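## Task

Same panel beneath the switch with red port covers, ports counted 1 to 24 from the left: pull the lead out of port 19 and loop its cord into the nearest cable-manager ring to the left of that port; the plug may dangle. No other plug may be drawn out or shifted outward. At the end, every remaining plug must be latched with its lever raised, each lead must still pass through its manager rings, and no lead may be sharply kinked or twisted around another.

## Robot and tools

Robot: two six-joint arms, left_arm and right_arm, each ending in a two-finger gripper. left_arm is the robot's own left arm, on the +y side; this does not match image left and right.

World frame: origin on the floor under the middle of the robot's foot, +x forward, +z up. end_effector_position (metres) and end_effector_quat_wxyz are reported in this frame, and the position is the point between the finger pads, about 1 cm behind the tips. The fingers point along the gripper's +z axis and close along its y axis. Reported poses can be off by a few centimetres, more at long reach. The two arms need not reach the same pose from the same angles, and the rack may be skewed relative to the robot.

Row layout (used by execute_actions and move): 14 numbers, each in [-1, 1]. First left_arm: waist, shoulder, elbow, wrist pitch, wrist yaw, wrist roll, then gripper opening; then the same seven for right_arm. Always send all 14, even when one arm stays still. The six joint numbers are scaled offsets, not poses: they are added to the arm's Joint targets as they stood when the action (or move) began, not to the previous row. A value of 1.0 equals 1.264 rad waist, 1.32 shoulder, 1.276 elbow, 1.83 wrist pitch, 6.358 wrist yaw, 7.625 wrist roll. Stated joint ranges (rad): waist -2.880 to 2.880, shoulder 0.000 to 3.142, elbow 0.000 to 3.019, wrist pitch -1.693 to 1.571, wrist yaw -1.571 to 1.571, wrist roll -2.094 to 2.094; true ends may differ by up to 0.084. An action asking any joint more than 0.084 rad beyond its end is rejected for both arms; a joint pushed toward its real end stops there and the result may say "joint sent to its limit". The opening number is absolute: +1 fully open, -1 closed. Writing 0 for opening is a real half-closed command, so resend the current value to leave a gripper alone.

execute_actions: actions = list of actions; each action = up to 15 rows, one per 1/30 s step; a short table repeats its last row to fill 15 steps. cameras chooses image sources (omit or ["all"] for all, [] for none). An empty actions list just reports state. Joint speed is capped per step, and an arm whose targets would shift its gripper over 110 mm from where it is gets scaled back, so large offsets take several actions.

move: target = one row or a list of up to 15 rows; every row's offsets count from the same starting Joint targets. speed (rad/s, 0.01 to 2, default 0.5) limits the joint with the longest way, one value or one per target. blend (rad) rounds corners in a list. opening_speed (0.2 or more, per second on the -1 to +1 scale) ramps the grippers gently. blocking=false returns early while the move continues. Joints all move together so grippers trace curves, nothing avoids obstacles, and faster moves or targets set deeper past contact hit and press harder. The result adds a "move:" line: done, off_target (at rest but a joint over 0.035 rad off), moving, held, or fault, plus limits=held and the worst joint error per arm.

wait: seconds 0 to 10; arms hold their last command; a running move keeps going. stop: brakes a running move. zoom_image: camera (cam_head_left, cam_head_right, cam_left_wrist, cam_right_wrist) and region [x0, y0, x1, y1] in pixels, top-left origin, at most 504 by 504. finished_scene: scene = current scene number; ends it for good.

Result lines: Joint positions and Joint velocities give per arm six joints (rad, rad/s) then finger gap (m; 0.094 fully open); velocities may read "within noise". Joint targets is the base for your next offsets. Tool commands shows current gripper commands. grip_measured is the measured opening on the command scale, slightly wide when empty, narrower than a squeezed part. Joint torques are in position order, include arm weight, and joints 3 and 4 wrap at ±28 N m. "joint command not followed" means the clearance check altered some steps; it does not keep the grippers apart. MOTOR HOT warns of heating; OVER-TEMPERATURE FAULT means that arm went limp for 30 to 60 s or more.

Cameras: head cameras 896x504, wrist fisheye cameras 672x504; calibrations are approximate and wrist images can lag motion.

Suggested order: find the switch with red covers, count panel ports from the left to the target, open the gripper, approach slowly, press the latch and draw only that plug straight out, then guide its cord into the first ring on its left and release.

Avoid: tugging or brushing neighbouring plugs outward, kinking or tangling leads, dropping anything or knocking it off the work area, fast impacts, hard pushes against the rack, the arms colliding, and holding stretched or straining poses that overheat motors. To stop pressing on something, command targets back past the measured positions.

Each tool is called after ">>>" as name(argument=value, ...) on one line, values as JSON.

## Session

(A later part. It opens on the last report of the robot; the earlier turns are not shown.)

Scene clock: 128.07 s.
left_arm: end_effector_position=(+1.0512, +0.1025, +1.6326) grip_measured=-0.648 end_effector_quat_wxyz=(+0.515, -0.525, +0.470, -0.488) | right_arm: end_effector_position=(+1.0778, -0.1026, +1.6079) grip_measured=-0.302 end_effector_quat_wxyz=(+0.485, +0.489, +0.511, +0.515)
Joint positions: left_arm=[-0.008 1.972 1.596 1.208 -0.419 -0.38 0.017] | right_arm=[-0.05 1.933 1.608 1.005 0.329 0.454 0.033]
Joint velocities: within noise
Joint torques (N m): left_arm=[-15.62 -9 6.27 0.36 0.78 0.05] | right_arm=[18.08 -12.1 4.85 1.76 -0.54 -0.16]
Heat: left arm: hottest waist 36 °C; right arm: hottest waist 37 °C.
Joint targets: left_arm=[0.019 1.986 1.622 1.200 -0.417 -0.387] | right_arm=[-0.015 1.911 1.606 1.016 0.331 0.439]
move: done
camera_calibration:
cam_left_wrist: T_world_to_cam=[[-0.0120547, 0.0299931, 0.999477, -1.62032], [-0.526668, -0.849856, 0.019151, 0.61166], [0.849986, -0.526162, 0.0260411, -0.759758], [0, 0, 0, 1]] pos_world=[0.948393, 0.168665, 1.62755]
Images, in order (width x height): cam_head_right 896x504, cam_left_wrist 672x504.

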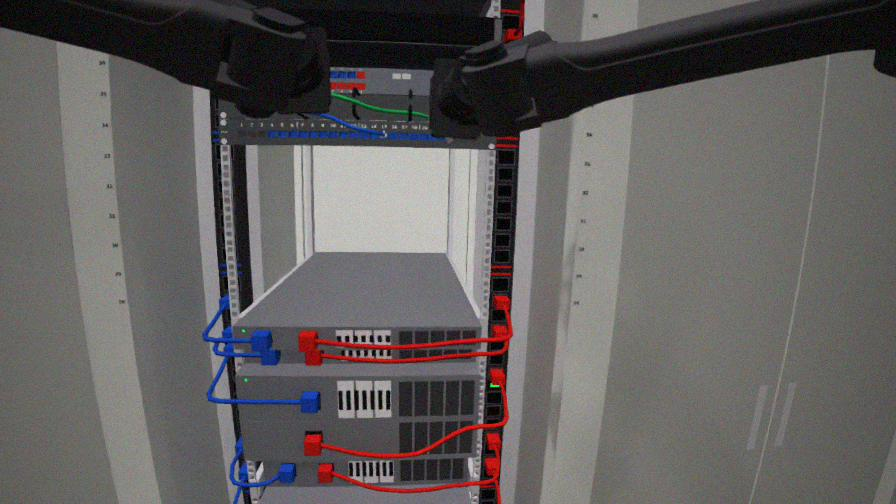

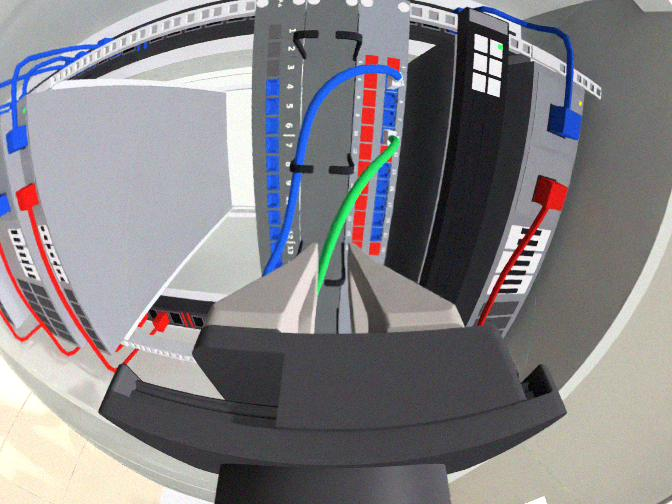

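>>> move(target=[0,0,0,0,-0.0015,0,-0.9,0,0,0,0,0,0,-0.3], opening_speed=0.2, speed=0.05, cameras=["cam_left_wrist","cam_head_right"])

>>> zoom_image(camera="cam_left_wrist", region=[230, 140, 430, 340])

>>> zoom_image(camera="cam_head_right", region=[270, 50, 430, 140])

Scene clock: 130.40 s.
left_arm: end_effector_position=(+1.0511, +0.1029, +1.6317) grip_measured=-0.898 end_effector_quat_wxyz=(+0.514, -0.527, +0.470, -0.486) | right_arm: end_effector_position=(+1.0778, -0.1026, +1.6079) grip_measured=-0.302 end_effector_quat_wxyz=(+0.485, +0.489, +0.511, +0.515)
Joint positions: left_arm=[-0.008 1.972 1.596 1.208 -0.424 -0.38 0.005] | right_arm=[-0.05 1.933 1.608 1.005 0.329 0.454 0.033]
Joint velocities: within noise
Joint torques (N m): left_arm=[-15.62 -9.05 6.28 0.36 0.6 0.05] | right_arm=[18.02 -11.69 4.85 1.73 -0.55 -0.15]
Heat: left arm: hottest waist 36 °C; right arm: hottest waist 37 °C.
Joint targets: left_arm=[0.019 1.986 1.622 1.200 -0.426 -0.387] | right_arm=[-0.015 1.911 1.606 1.016 0.331 0.439]
move: done
camera_calibration:
cam_left_wrist: T_world_to_cam=[[-0.00679597, 0.0308155, 0.999502, -1.62506], [-0.524885, -0.850872, 0.0226642, 0.604449], [0.851146, -0.524469, 0.0219571, -0.754267], [0, 0, 0, 1]] pos_world=[0.948213, 0.168797, 1.62712]
Images, in order (width x height): cam_head_right 896x504, cam_left_wrist 672x504.

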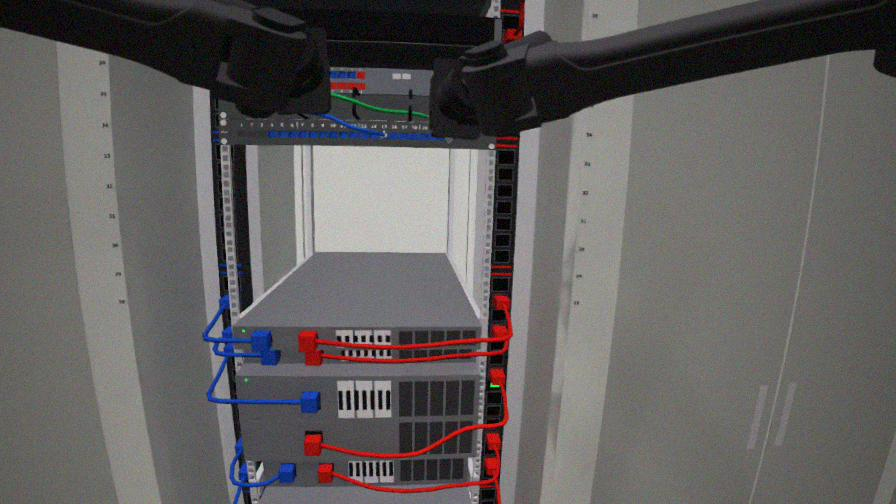

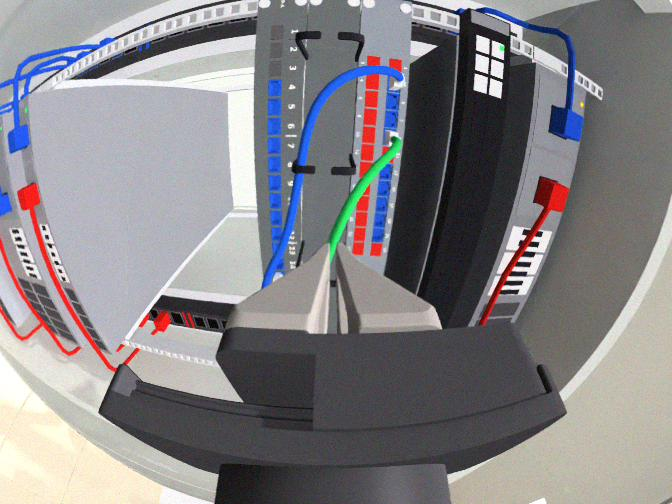

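Scaled by 2.520 from the camera's 672x504 image, which has a finer 960x720 frame.

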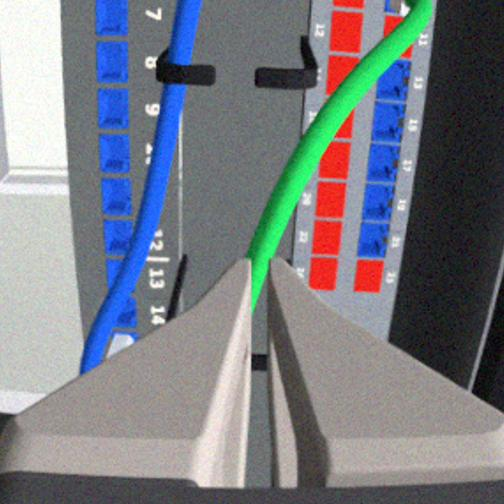

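Scaled by 3.150 from the camera's 896x504 image, which has a finer 1280x720 frame.

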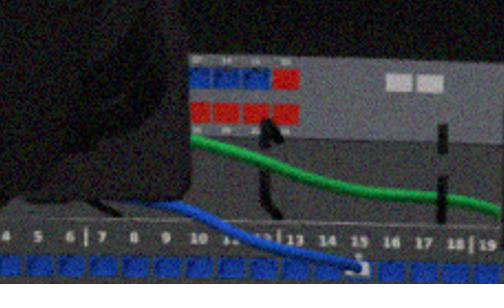

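>>> move(target=[0.0163,-0.004,-0.0165,0.0164,0.0028,-0.0028,-0.9,0,0,0,0,0,0,-0.3], speed=0.05, cameras=["cam_left_wrist","cam_head_right","cam_head_left"])

>>> zoom_image(camera="cam_left_wrist", region=[230, 140, 430, 340])

>>> zoom_image(camera="cam_head_left", region=[310, 50, 470, 140])

Scene clock: 131.90 s.
left_arm: end_effector_position=(+1.0561, +0.1109, +1.6208) grip_measured=-0.898 end_effector_quat_wxyz=(+0.517, -0.531, +0.463, -0.486) | right_arm: end_effector_position=(+1.0778, -0.1026, +1.6079) grip_measured=-0.302 end_effector_quat_wxyz=(+0.485, +0.489, +0.511, +0.515)
Joint positions: left_arm=[0.013 1.972 1.596 1.218 -0.411 -0.4 0.005] | right_arm=[-0.05 1.933 1.608 1.005 0.329 0.454 0.033]
Joint velocities: within noise
Joint torques (N m): left_arm=[-15.74 -9.7 4.51 1.11 0.79 0.04] | right_arm=[18.08 -12.1 4.78 1.76 -0.57 -0.13]
Heat: left arm: hottest waist 36 °C; right arm: hottest waist 37 °C.
Joint targets: left_arm=[0.040 1.981 1.601 1.230 -0.408 -0.409] | right_arm=[-0.015 1.911 1.606 1.016 0.331 0.439]
move: done
camera_calibration:
cam_left_wrist: T_world_to_cam=[[-0.0125249, 0.0390729, 0.999158, -1.60874], [-0.512857, -0.858046, 0.0271257, 0.594961], [0.858383, -0.512085, 0.0307857, -0.777385], [0, 0, 0, 1]] pos_world=[0.952275, 0.175275, 1.61518]
Images, in order (width x height): cam_head_left 896x504, cam_head_right 896x504, cam_left_wrist 672x504.

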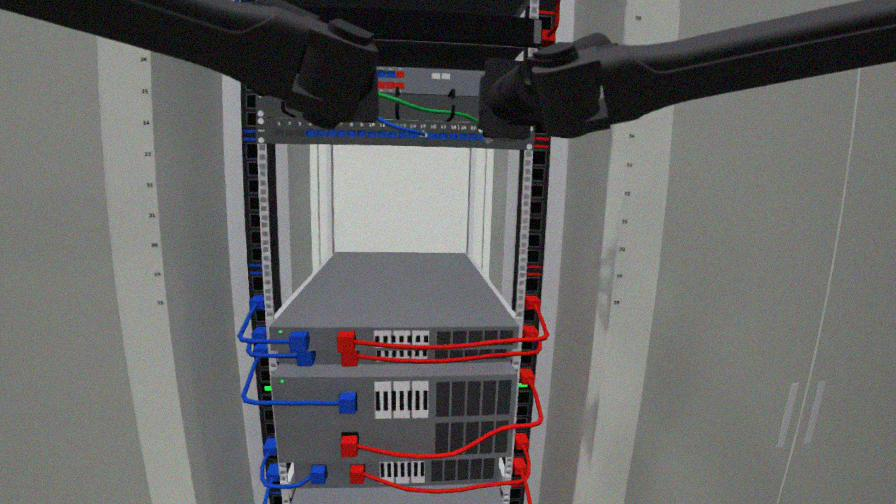

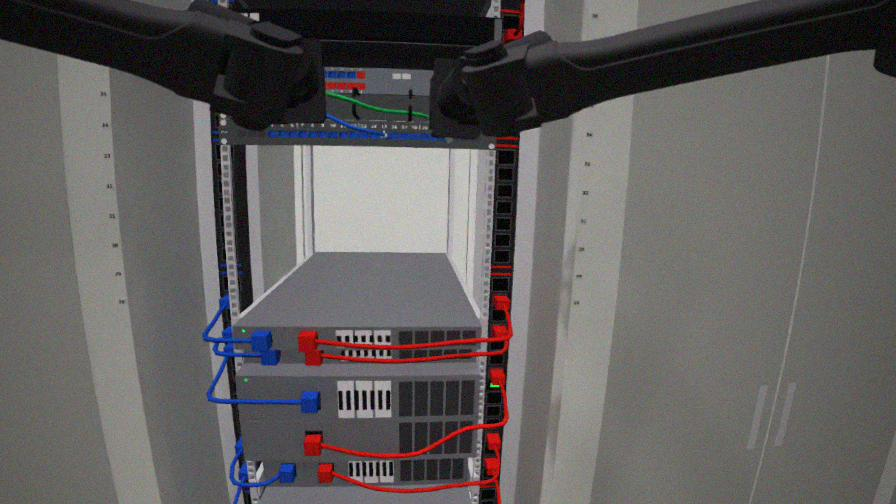

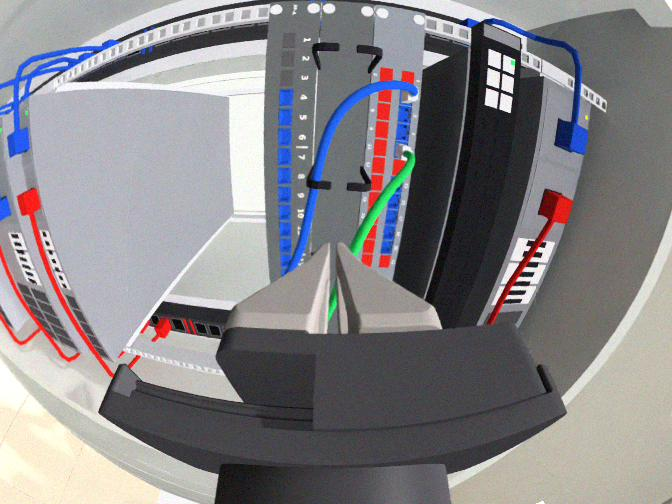

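Scaled by 2.520 from the camera's 672x504 image, which has a finer 960x720 frame.

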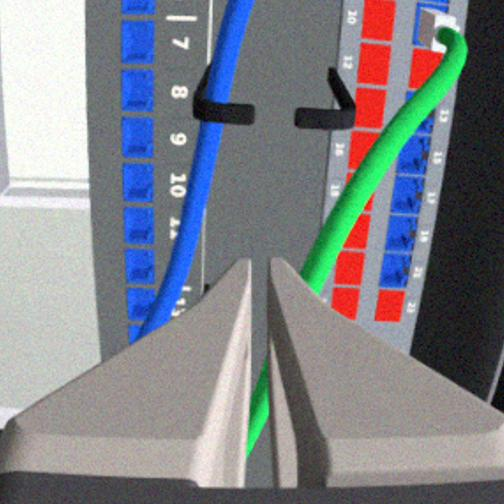

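Scaled by 3.150 from the camera's 896x504 image, which has a finer 1280x720 frame.

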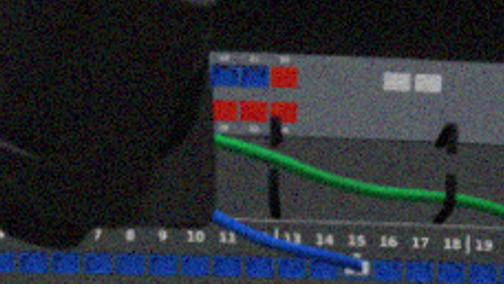

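>>> move(target=[[-0.0712,-0.0295,-0.0533,0.0284,-0.0050,0.0051,-0.9,0,0,0,0,0,0,-0.3],[-0.0712,-0.0295,-0.0533,0.0284,-0.0050,0.0051,-0.35,0,0,0,0,0,0,-0.3]], speed=0.1, cameras=["cam_left_wrist"])

>>> zoom_image(camera="cam_left_wrist", region=[230, 140, 430, 340])

Scene clock: 135.03 s.
left_arm: end_effector_position=(+1.0302, +0.1008, +1.6276) grip_measured=-0.352 end_effector_quat_wxyz=(+0.513, -0.532, +0.468, -0.485) | right_arm: end_effector_position=(+1.0778, -0.1026, +1.6079) grip_measured=-0.302 end_effector_quat_wxyz=(+0.485, +0.489, +0.511, +0.515)
Joint positions: left_arm=[-0.019 1.961 1.532 1.27 -0.439 -0.378 0.03] | right_arm=[-0.05 1.933 1.608 1.005 0.329 0.454 0.033]
Joint velocities: within noise
Joint torques (N m): left_arm=[-20.07 -11.46 4.19 1.06 0.61 0.22] | right_arm=[17.67 -11.87 4.79 1.72 -0.56 -0.15]
Heat: left arm: hottest waist 36 °C; right arm: hottest waist 37 °C.
Joint targets: left_arm=[-0.050 1.942 1.533 1.282 -0.440 -0.370] | right_arm=[-0.015 1.911 1.606 1.016 0.331 0.439]
move: done
camera_calibration:
cam_left_wrist: T_world_to_cam=[[-0.00219751, 0.0390845, 0.999233, -1.62619], [-0.519672, -0.853757, 0.0322514, 0.571076], [0.854363, -0.519203, 0.0221873, -0.741646], [0, 0, 0, 1]] pos_world=[0.926833, 0.166055, 1.62298]
Images, in order (width x height): cam_left_wrist 672x504.

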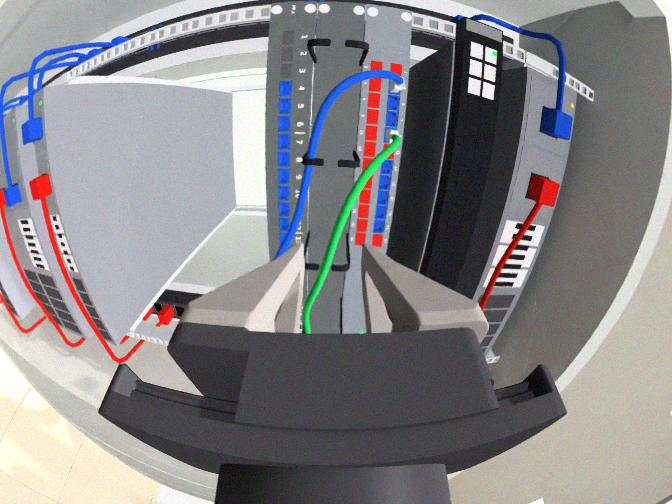

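Scaled by 2.520 from the camera's 672x504 image, which has a finer 960x720 frame.

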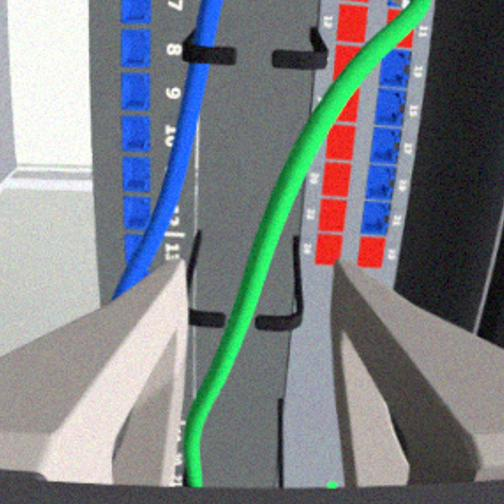

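>>> move(target=[[0.040,0.008,0.020,0,0,0,-0.35,0,0,0,0,0,0,-0.3],[0.0672,0.0621,0.1513,-0.0760,0.0033,-0.0052,-0.35,0,0,0,0,0,0,-0.3]], speed=0.12, cameras=["cam_left_wrist"])

>>> zoom_image(camera="cam_left_wrist", region=[230, 140, 430, 340])

Scene clock: 137.53 s.
left_arm: end_effector_position=(+1.0784, +0.1037, +1.6310) grip_measured=-0.352 end_effector_quat_wxyz=(+0.514, -0.534, +0.463, -0.486) | right_arm: end_effector_position=(+1.0778, -0.1026, +1.6079) grip_measured=-0.302 end_effector_quat_wxyz=(+0.485, +0.489, +0.511, +0.515)
Joint positions: left_arm=[0.007 2.009 1.7 1.151 -0.421 -0.401 0.03] | right_arm=[-0.05 1.933 1.608 1.005 0.329 0.454 0.033]
Joint velocities: within noise
Joint torques (N m): left_arm=[-16.26 -9.64 6.39 0.32 0.77 0.05] | right_arm=[18.08 -12.04 4.78 1.72 -0.54 -0.13]
Heat: left arm: hottest waist 36 °C; right arm: hottest waist 37 °C.
Joint targets: left_arm=[0.035 2.024 1.726 1.143 -0.419 -0.409] | right_arm=[-0.015 1.911 1.606 1.016 0.331 0.439]
move: done
camera_calibration:
cam_left_wrist: T_world_to_cam=[[-0.00612578, 0.0448868, 0.998973, -1.62549], [-0.512428, -0.858, 0.0354102, 0.586019], [0.858708, -0.511685, 0.0282572, -0.796723], [0, 0, 0, 1]] pos_world=[0.974488, 0.168096, 1.62559]
Images, in order (width x height): cam_left_wrist 672x504.

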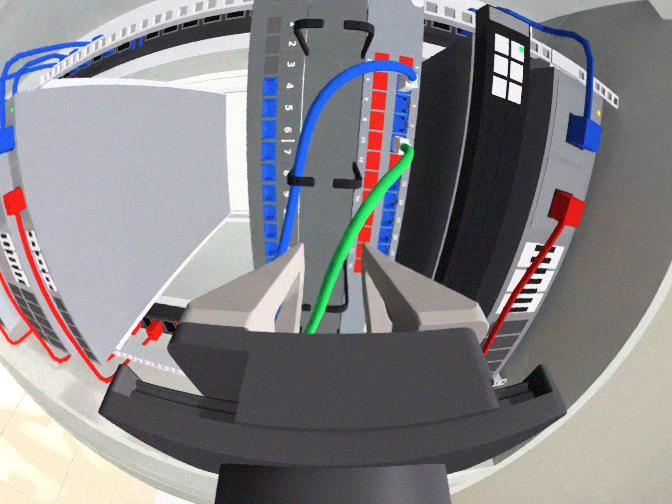

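Scaled by 2.520 from the camera's 672x504 image, which has a finer 960x720 frame.

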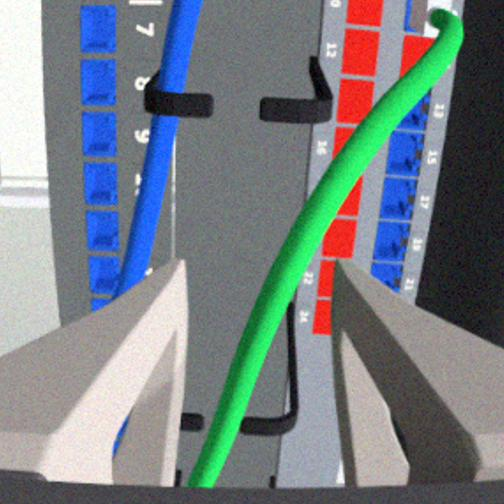

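>>> move(target=[0,0,0,0,0,0,-0.93,0,0,0,0,0,0,-0.3], opening_speed=0.3, speed=0.05, cameras=["cam_left_wrist","cam_head_right","cam_head_left"])

>>> zoom_image(camera="cam_left_wrist", region=[230, 140, 430, 340])

>>> zoom_image(camera="cam_head_left", region=[310, 50, 470, 140])

Scene clock: 140.77 s.
left_arm: end_effector_position=(+1.0784, +0.1036, +1.6313) grip_measured=-0.906 end_effector_quat_wxyz=(+0.514, -0.534, +0.463, -0.486) | right_arm: end_effector_position=(+1.0778, -0.1026, +1.6079) grip_measured=-0.302 end_effector_quat_wxyz=(+0.485, +0.489, +0.511, +0.515)
Joint positions: left_arm=[0.007 2.009 1.7 1.151 -0.419 -0.402 0.004] | right_arm=[-0.05 1.933 1.608 1.005 0.329 0.454 0.033]
Joint velocities: within noise
Joint torques (N m): left_arm=[-16.26 -9.58 6.39 0.36 0.67 0.06] | right_arm=[17.79 -12.22 4.93 1.76 -0.56 -0.11]
Heat: left arm: hottest waist 36 °C; right arm: hottest waist 37 °C.
Joint targets: left_arm=[0.035 2.024 1.726 1.143 -0.419 -0.409] | right_arm=[-0.015 1.911 1.606 1.016 0.331 0.439]
move: done
camera_calibration:
cam_left_wrist: T_world_to_cam=[[-0.00829589, 0.0454381, 0.998933, -1.62351], [-0.513194, -0.857569, 0.034746, 0.58776], [0.858232, -0.512358, 0.0304329, -0.799782], [0, 0, 0, 1]] pos_world=[0.974565, 0.168039, 1.62569]
Images, in order (width x height): cam_head_left 896x504, cam_head_right 896x504, cam_left_wrist 672x504.

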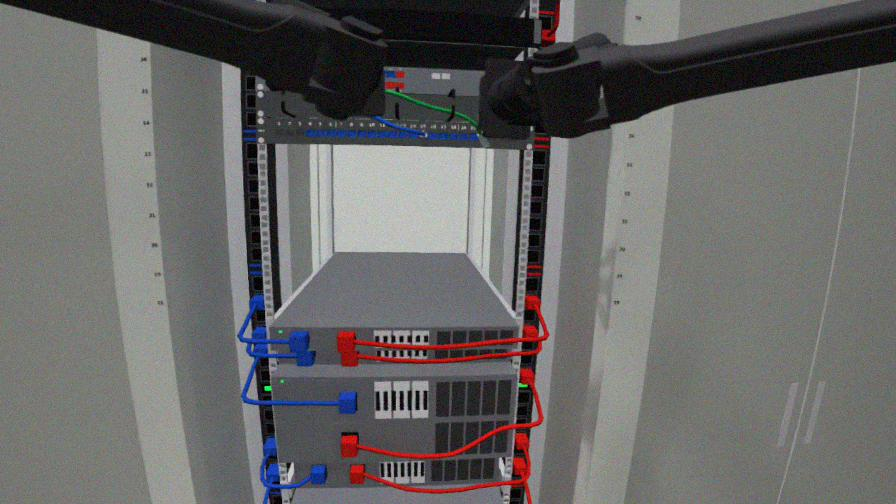

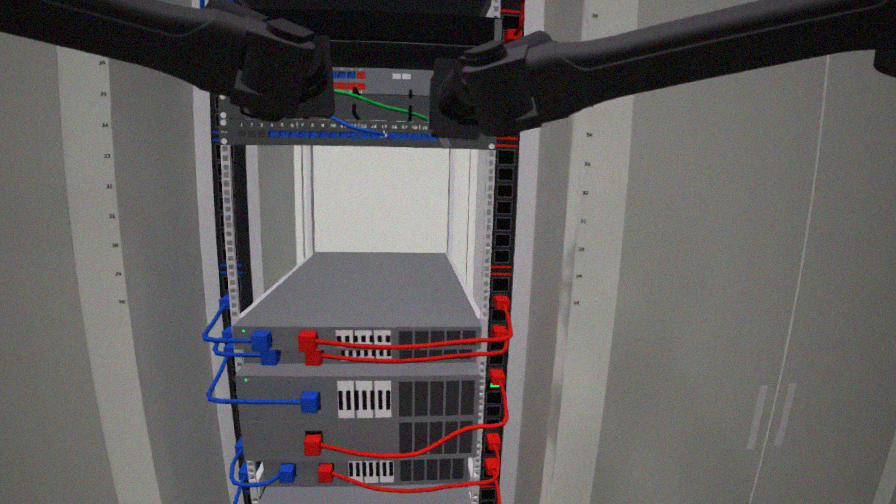

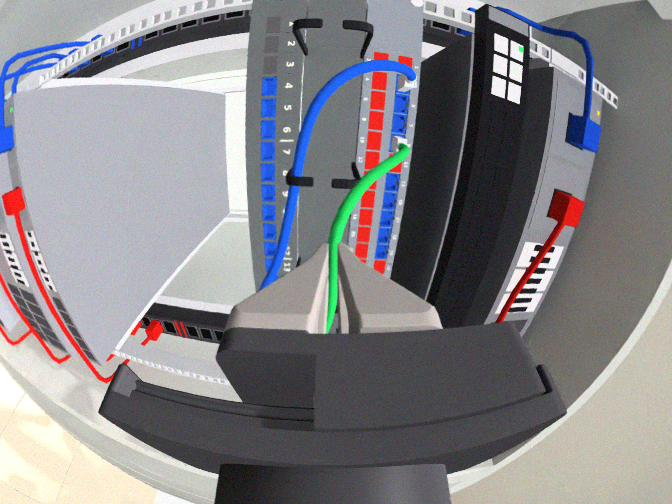

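Scaled by 2.520 from the camera's 672x504 image, which has a finer 960x720 frame.

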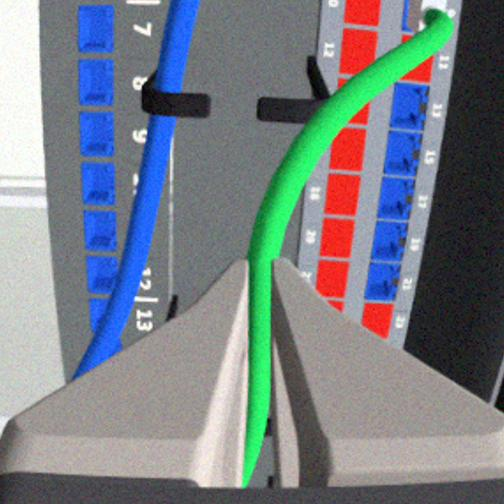

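Scaled by 3.150 from the camera's 896x504 image, which has a finer 1280x720 frame.

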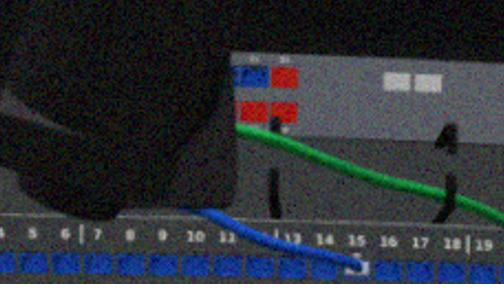

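>>> move(target=[0.0198,-0.003,-0.0392,0.0175,0.0033,-0.0028,-0.93,0,0,0,0,0,0,-0.3], speed=0.06, cameras=["cam_left_wrist","cam_head_right","cam_head_left"])

>>> zoom_image(camera="cam_left_wrist", region=[230, 140, 430, 340])

>>> zoom_image(camera="cam_head_left", region=[310, 50, 470, 140])

Scene clock: 142.57 s.
left_arm: end_effector_position=(+1.0782, +0.1068, +1.6225) grip_measured=-0.909 end_effector_quat_wxyz=(+0.518, -0.531, +0.457, -0.491) | right_arm: end_effector_position=(+1.0778, -0.1026, +1.6079) grip_measured=-0.302 end_effector_quat_wxyz=(+0.485, +0.489, +0.511, +0.515)
Joint positions: left_arm=[0.024 2.009 1.686 1.169 -0.393 -0.416 0.004] | right_arm=[-0.05 1.933 1.608 1.005 0.329 0.454 0.033]
Joint velocities: within noise
Joint torques (N m): left_arm=[-15.56 -10.05 3.34 0.77 0.43 -0.03] | right_arm=[17.44 -11.81 4.92 1.78 -0.53 -0.14]
Heat: left arm: hottest waist 36 °C; right arm: hottest waist 37 °C.
Joint targets: left_arm=[0.060 2.020 1.676 1.175 -0.398 -0.430] | right_arm=[-0.015 1.911 1.606 1.016 0.331 0.439]
move: off_target (left_arm); left_arm: the waist is farthest, 0.036 rad from its target
camera_calibration:
cam_left_wrist: T_world_to_cam=[[-0.0258227, 0.0476982, 0.998528, -1.59549], [-0.510929, -0.859172, 0.0278284, 0.5997], [0.859235, -0.509458, 0.0465566, -0.825266], [0, 0, 0, 1]] pos_world=[0.974302, 0.17091, 1.61488]
Images, in order (width x height): cam_head_left 896x504, cam_head_right 896x504, cam_left_wrist 672x504.

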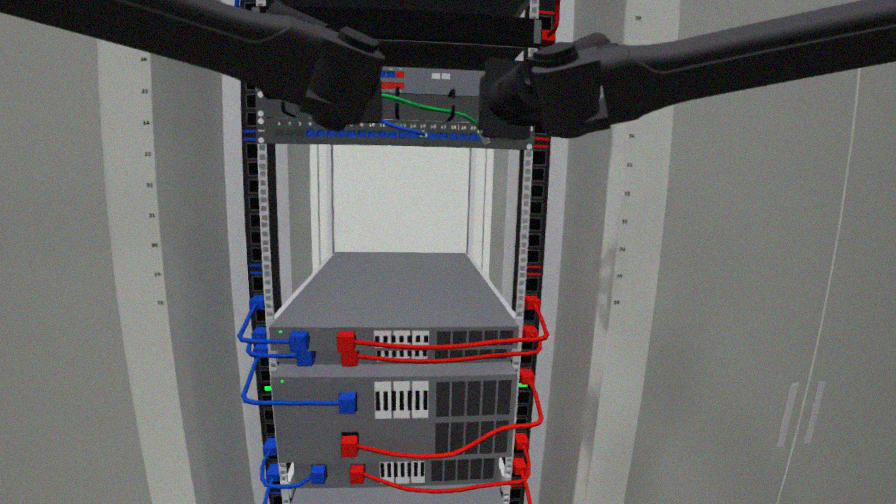

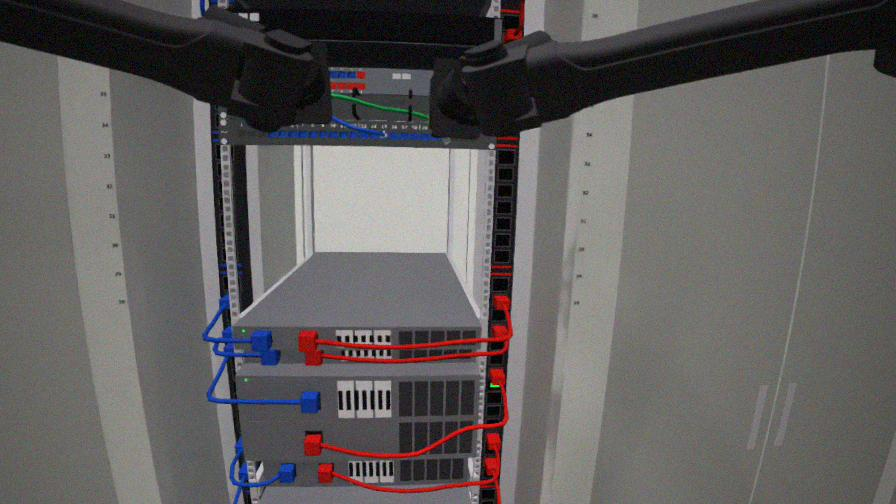

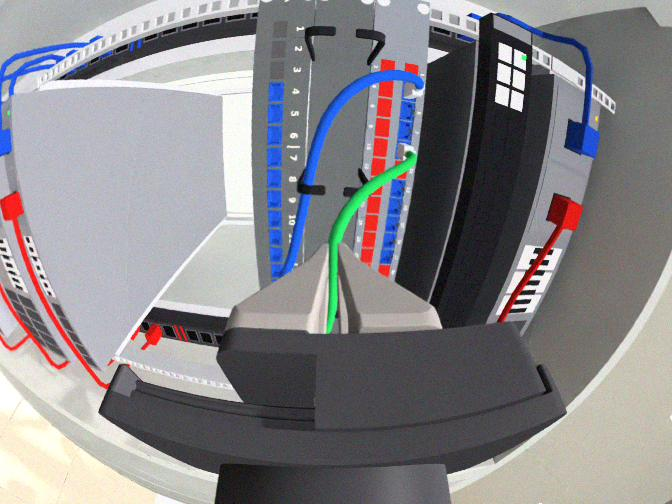

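Scaled by 2.520 from the camera's 672x504 image, which has a finer 960x720 frame.

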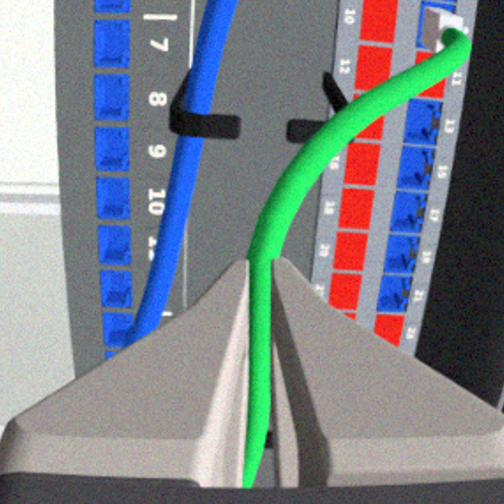

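Scaled by 3.150 from the camera's 896x504 image, which has a finer 1280x720 frame.

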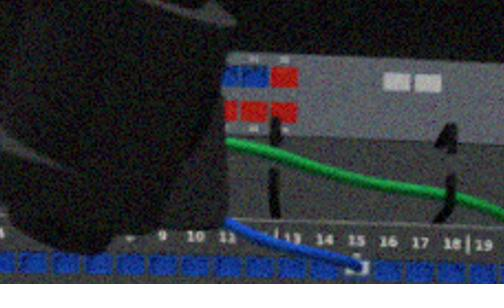

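>>> move(target=[0.0047,-0.0326,-0.0094,0.0044,0.0024,-0.0463,-0.93,0,0,0,0,0,0,-0.3], speed=0.15, cameras=["cam_left_wrist","cam_head_right","cam_head_left"])

>>> zoom_image(camera="cam_left_wrist", region=[230, 140, 430, 340])

>>> zoom_image(camera="cam_head_left", region=[310, 50, 470, 140])

Scene clock: 146.77 s.
left_arm: end_effector_position=(+1.0779, +0.1148, +1.6252) grip_measured=-0.909 end_effector_quat_wxyz=(+0.428, -0.598, +0.355, -0.577) | right_arm: end_effector_position=(+1.0778, -0.1026, +1.6079) grip_measured=-0.302 end_effector_quat_wxyz=(+0.485, +0.489, +0.511, +0.515)
Joint positions: left_arm=[0.028 1.99 1.669 1.172 -0.378 -0.766 0.004] | right_arm=[-0.05 1.933 1.608 1.005 0.329 0.454 0.033]
Joint velocities: within noise
Joint torques (N m): left_arm=[-15.15 -11.99 3.79 1.09 0.44 -0.07] | right_arm=[17.61 -11.58 4.79 1.74 -0.56 -0.17]
Heat: left arm: hottest waist 36 °C; right arm: hottest waist 37 °C.
Joint targets: left_arm=[0.066 1.977 1.663 1.183 -0.383 -0.784] | right_arm=[-0.015 1.911 1.606 1.016 0.331 0.439]
move: off_target (left_arm); left_arm: the waist is farthest, 0.038 rad from its target
camera_calibration:
cam_left_wrist: T_world_to_cam=[[-0.0711913, 0.383312, 0.920871, -1.46205], [-0.52657, -0.798528, 0.291678, 0.187344], [0.847145, -0.464139, 0.258689, -1.158], [0, 0, 0, 1]] pos_world=[0.975557, 0.172548, 1.59127]
Images, in order (width x height): cam_head_left 896x504, cam_head_right 896x504, cam_left_wrist 672x504.

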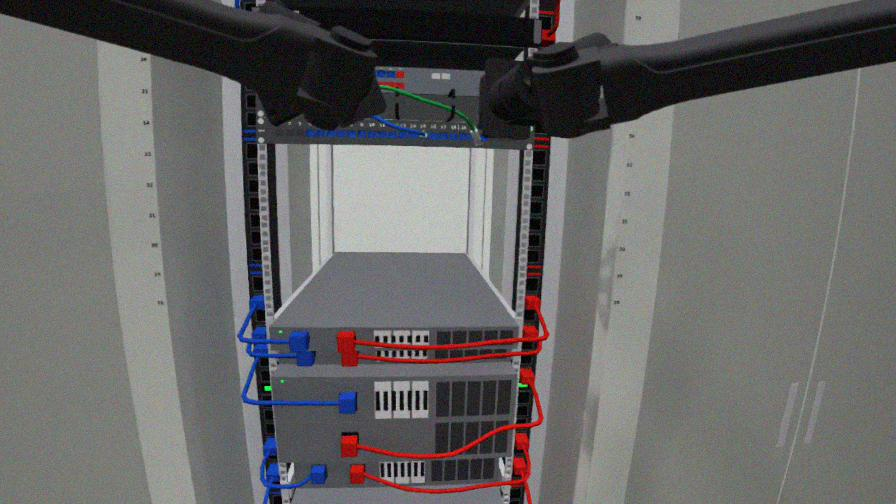

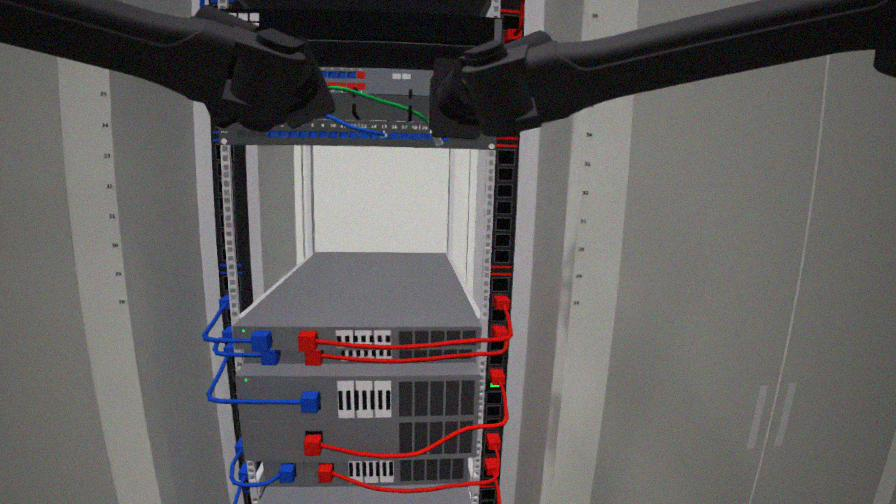

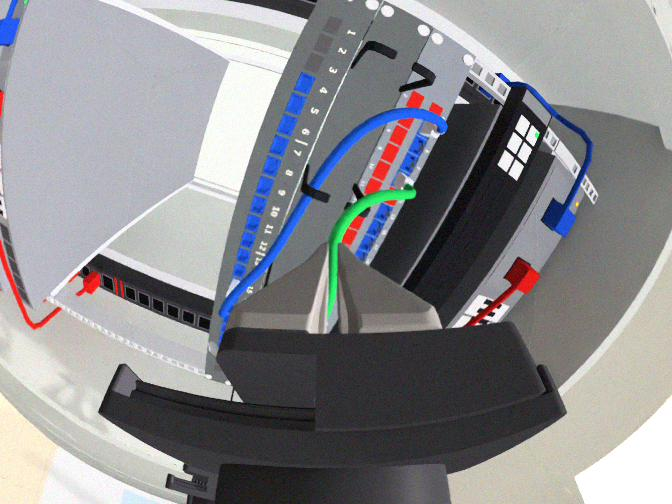

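Scaled by 2.520 from the camera's 672x504 image, which has a finer 960x720 frame.

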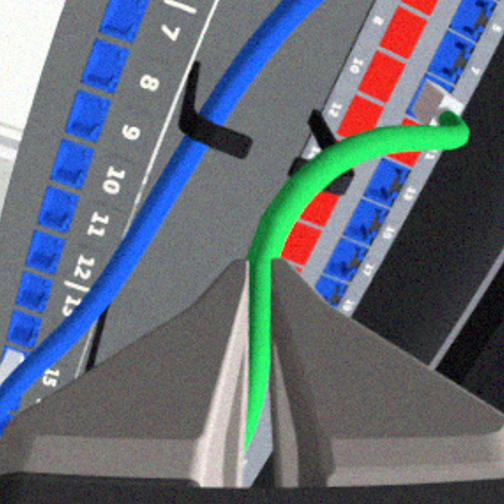

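Scaled by 3.150 from the camera's 896x504 image, which has a finer 1280x720 frame.

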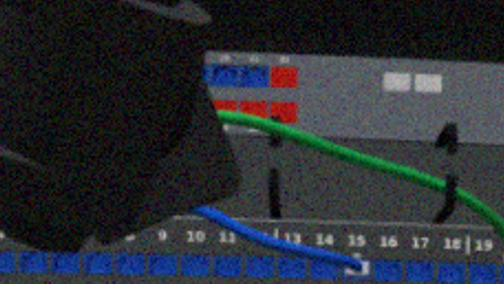

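>>> move(target=[0.0100,0,0,0,0,0,-0.93,0,0,0,0,0,0,-0.3], speed=0.05, cameras=["cam_left_wrist"])

>>> zoom_image(camera="cam_left_wrist", region=[270, 130, 410, 270])

Scene clock: 147.80 s.
left_arm: end_effector_position=(+1.0806, +0.1193, +1.6197) grip_measured=-0.909 end_effector_quat_wxyz=(+0.431, -0.599, +0.356, -0.574) | right_arm: end_effector_position=(+1.0778, -0.1026, +1.6079) grip_measured=-0.302 end_effector_quat_wxyz=(+0.485, +0.489, +0.511, +0.515)
Joint positions: left_arm=[0.038 1.989 1.669 1.172 -0.376 -0.766 0.004] | right_arm=[-0.05 1.933 1.608 1.005 0.329 0.454 0.033]
Joint velocities: within noise
Joint torques (N m): left_arm=[-14.97 -11.93 3.78 1.1 0.36 -0.07] | right_arm=[17.61 -11.99 4.74 1.74 -0.56 -0.12]
Heat: left arm: hottest waist 36 °C; right arm: hottest waist 37 °C.
Joint targets: left_arm=[0.079 1.977 1.663 1.183 -0.383 -0.784] | right_arm=[-0.015 1.911 1.606 1.016 0.331 0.439]
move: off_target (left_arm); left_arm: the waist is farthest, 0.040 rad from its target
camera_calibration:
cam_left_wrist: T_world_to_cam=[[-0.0706824, 0.378033, 0.92309, -1.46205], [-0.520775, -0.803259, 0.289082, 0.192549], [0.850763, -0.460289, 0.253646, -1.15294], [0, 0, 0, 1]] pos_world=[0.977815, 0.176682, 1.58638]
Images, in order (width x height): cam_left_wrist 672x504.

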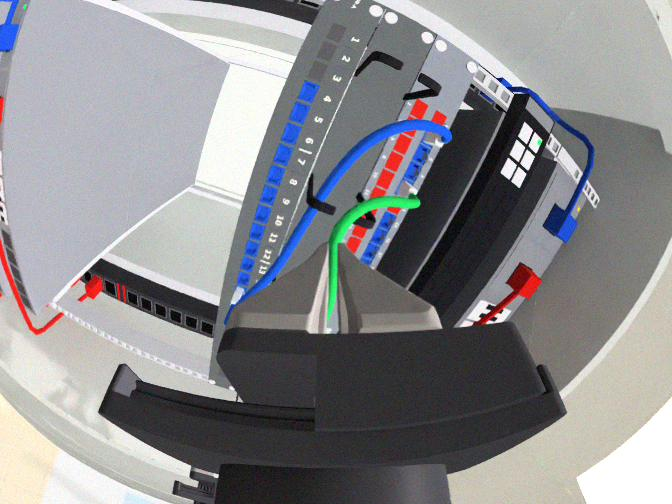

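Scaled by 3.600 from the camera's 672x504 image, which has a finer 960x720 frame.

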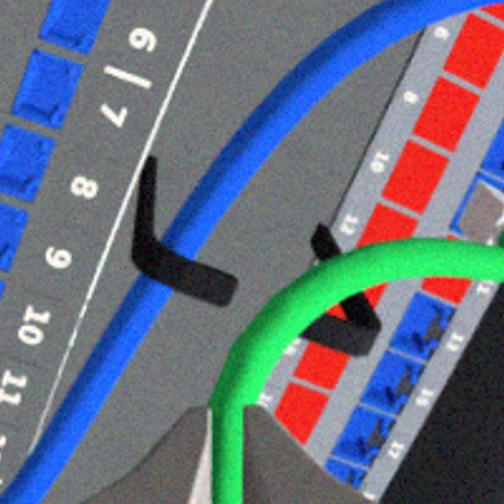

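>>> move(target=[0.0130,0.0470,0.0368,0.0077,0.0024,-0.0014,-0.93,0,0,0,0,0,0,-0.3], speed=0.06, cameras=["cam_left_wrist"])

>>> zoom_image(camera="cam_left_wrist", region=[270, 130, 410, 270])

Scene clock: 151.33 s.
left_arm: end_effector_position=(+1.0856, +0.1185, +1.6146) grip_measured=-0.909 end_effector_quat_wxyz=(+0.437, -0.598, +0.345, -0.577) | right_arm: end_effector_position=(+1.0778, -0.1026, +1.6079) grip_measured=-0.302 end_effector_quat_wxyz=(+0.485, +0.489, +0.511, +0.515)
Joint positions: left_arm=[0.05 2.012 1.696 1.188 -0.358 -0.775 0.004] | right_arm=[-0.05 1.933 1.608 1.005 0.329 0.454 0.033]
Joint velocities: within noise
Joint torques (N m): left_arm=[-14.8 -8.94 5.42 1.02 0.23 -0.08] | right_arm=[18.08 -12.16 4.85 1.72 -0.54 -0.11]
Heat: left arm: hottest waist 36 °C; right arm: hottest waist 37 °C.
Joint targets: left_arm=[0.095 2.039 1.711 1.197 -0.368 -0.794] | right_arm=[-0.015 1.911 1.606 1.016 0.331 0.439]
move: off_target (left_arm); left_arm: the waist is farthest, 0.046 rad from its target
camera_calibration:
cam_left_wrist: T_world_to_cam=[[-0.0935235, 0.382206, 0.919332, -1.42627], [-0.512972, -0.809882, 0.284519, 0.19569], [0.853295, -0.444983, 0.271804, -1.19013], [0, 0, 0, 1]] pos_world=[0.982525, 0.174029, 1.57902]
Images, in order (width x height): cam_left_wrist 672x504.

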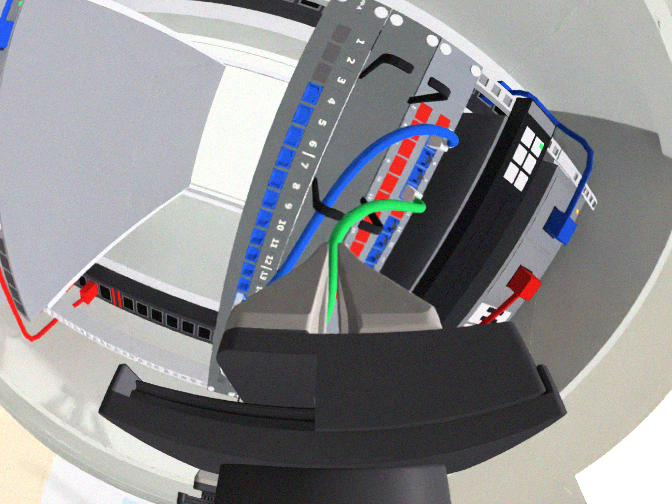

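Scaled by 3.600 from the camera's 672x504 image, which has a finer 960x720 frame.

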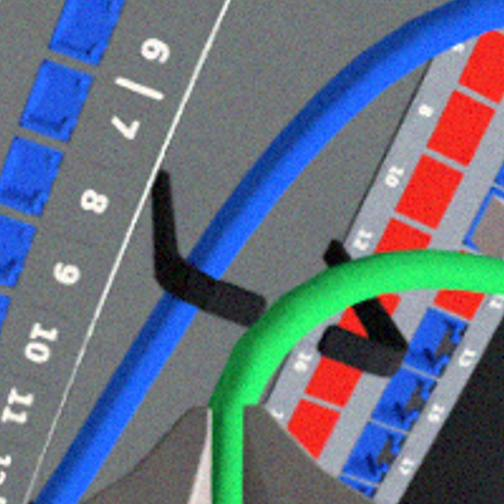

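>>> move(target=[0,0.018,0.030,0.002,0.000,0.0,-0.93,0,0,0,0,0,0,-0.3], speed=0.06, cameras=["cam_left_wrist"])

>>> zoom_image(camera="cam_left_wrist", region=[270, 130, 410, 270])

Scene clock: 152.60 s.
left_arm: end_effector_position=(+1.0905, +0.1145, +1.6140) grip_measured=-0.909 end_effector_quat_wxyz=(+0.440, -0.600, +0.338, -0.577) | right_arm: end_effector_position=(+1.0778, -0.1026, +1.6079) grip_measured=-0.302 end_effector_quat_wxyz=(+0.485, +0.489, +0.511, +0.515)
Joint positions: left_arm=[0.05 2.037 1.731 1.192 -0.358 -0.776 0.004] | right_arm=[-0.05 1.933 1.608 1.005 0.329 0.454 0.033]
Joint velocities: within noise
Joint torques (N m): left_arm=[-15.09 -9.35 5.79 0.98 0.23 -0.08] | right_arm=[18.08 -11.81 4.81 1.85 -0.56 -0.13]
Heat: left arm: hottest waist 36 °C; right arm: hottest waist 37 °C.
Joint targets: left_arm=[0.095 2.063 1.749 1.200 -0.368 -0.794] | right_arm=[-0.015 1.911 1.606 1.016 0.331 0.439]
move: off_target (left_arm); left_arm: the waist is farthest, 0.045 rad from its target
camera_calibration:
cam_left_wrist: T_world_to_cam=[[-0.103545, 0.385893, 0.916714, -1.40901], [-0.503919, -0.814976, 0.286147, 0.183147], [0.857522, -0.43232, 0.278846, -1.21337], [0, 0, 0, 1]] pos_world=[0.986885, 0.168426, 1.5776]
Images, in order (width x height): cam_left_wrist 672x504.

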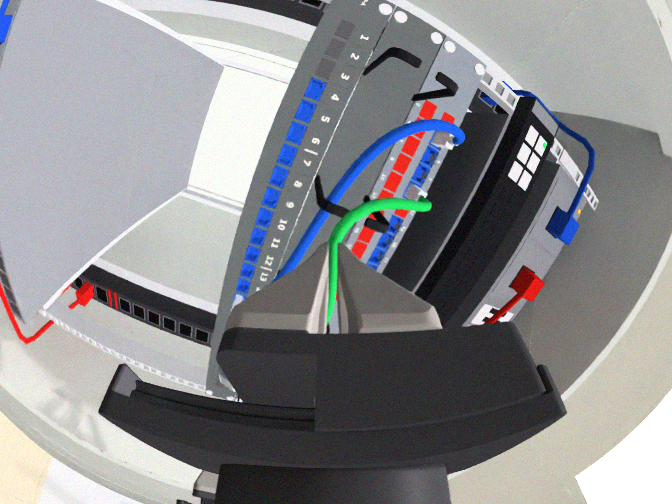

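Scaled by 3.600 from the camera's 672x504 image, which has a finer 960x720 frame.

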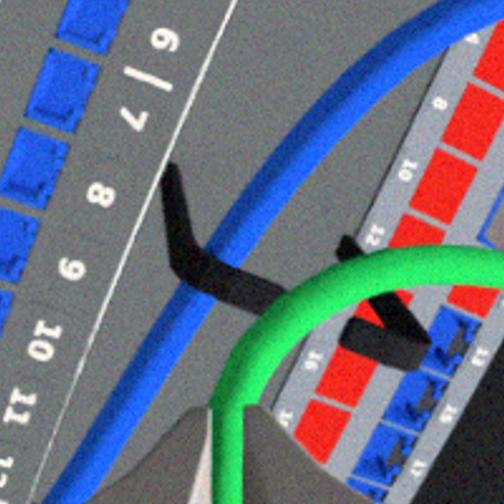

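>>> move(target=[0,0.0076,0,0,0.0098,0.0277,-0.93,0,0,0,0,0,0,-0.3], speed=0.1, cameras=["cam_left_wrist"])

>>> zoom_image(camera="cam_left_wrist", region=[270, 130, 410, 270])

Scene clock: 156.57 s.
left_arm: end_effector_position=(+1.0897, +0.1070, +1.6159) grip_measured=-0.909 end_effector_quat_wxyz=(+0.499, -0.544, +0.393, -0.548) | right_arm: end_effector_position=(+1.0778, -0.1026, +1.6079) grip_measured=-0.302 end_effector_quat_wxyz=(+0.485, +0.489, +0.511, +0.515)
Joint positions: left_arm=[0.056 2.046 1.731 1.194 -0.301 -0.585 0.004] | right_arm=[-0.05 1.933 1.608 1.005 0.329 0.454 0.033]
Joint velocities: within noise
Joint torques (N m): left_arm=[-15.68 -9.35 5.63 0.94 0.49 0.15] | right_arm=[17.79 -11.58 4.77 1.77 -0.53 -0.15]
Heat: left arm: hottest waist 36 °C; right arm: hottest waist 37 °C.
Joint targets: left_arm=[0.095 2.073 1.749 1.200 -0.305 -0.583] | right_arm=[-0.015 1.911 1.606 1.016 0.331 0.439]
move: off_target (left_arm); left_arm: the waist is farthest, 0.039 rad from its target
camera_calibration:
cam_left_wrist: T_world_to_cam=[[-0.121801, 0.194133, 0.973384, -1.45912], [-0.516107, -0.850069, 0.104957, 0.485912], [0.847819, -0.489587, 0.203733, -1.07837], [0, 0, 0, 1]] pos_world=[0.987324, 0.168366, 1.58899]
Images, in order (width x height): cam_left_wrist 672x504.

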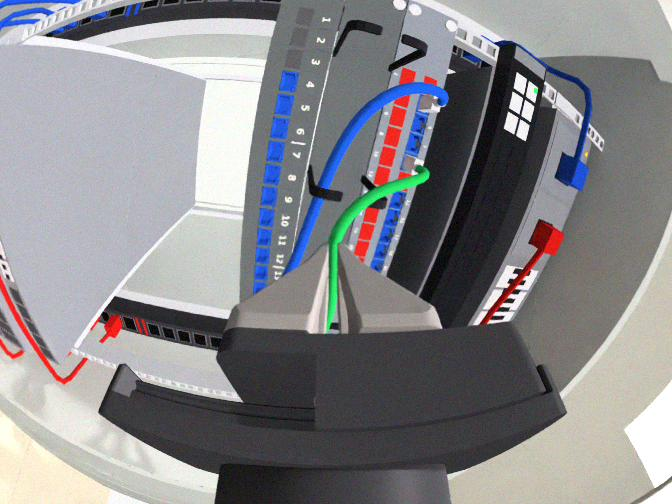

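Scaled by 3.600 from the camera's 672x504 image, which has a finer 960x720 frame.

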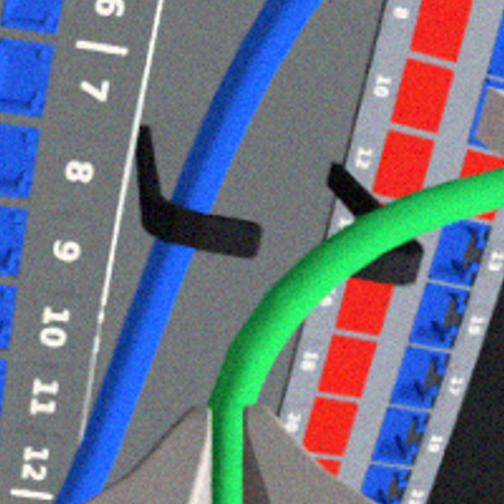

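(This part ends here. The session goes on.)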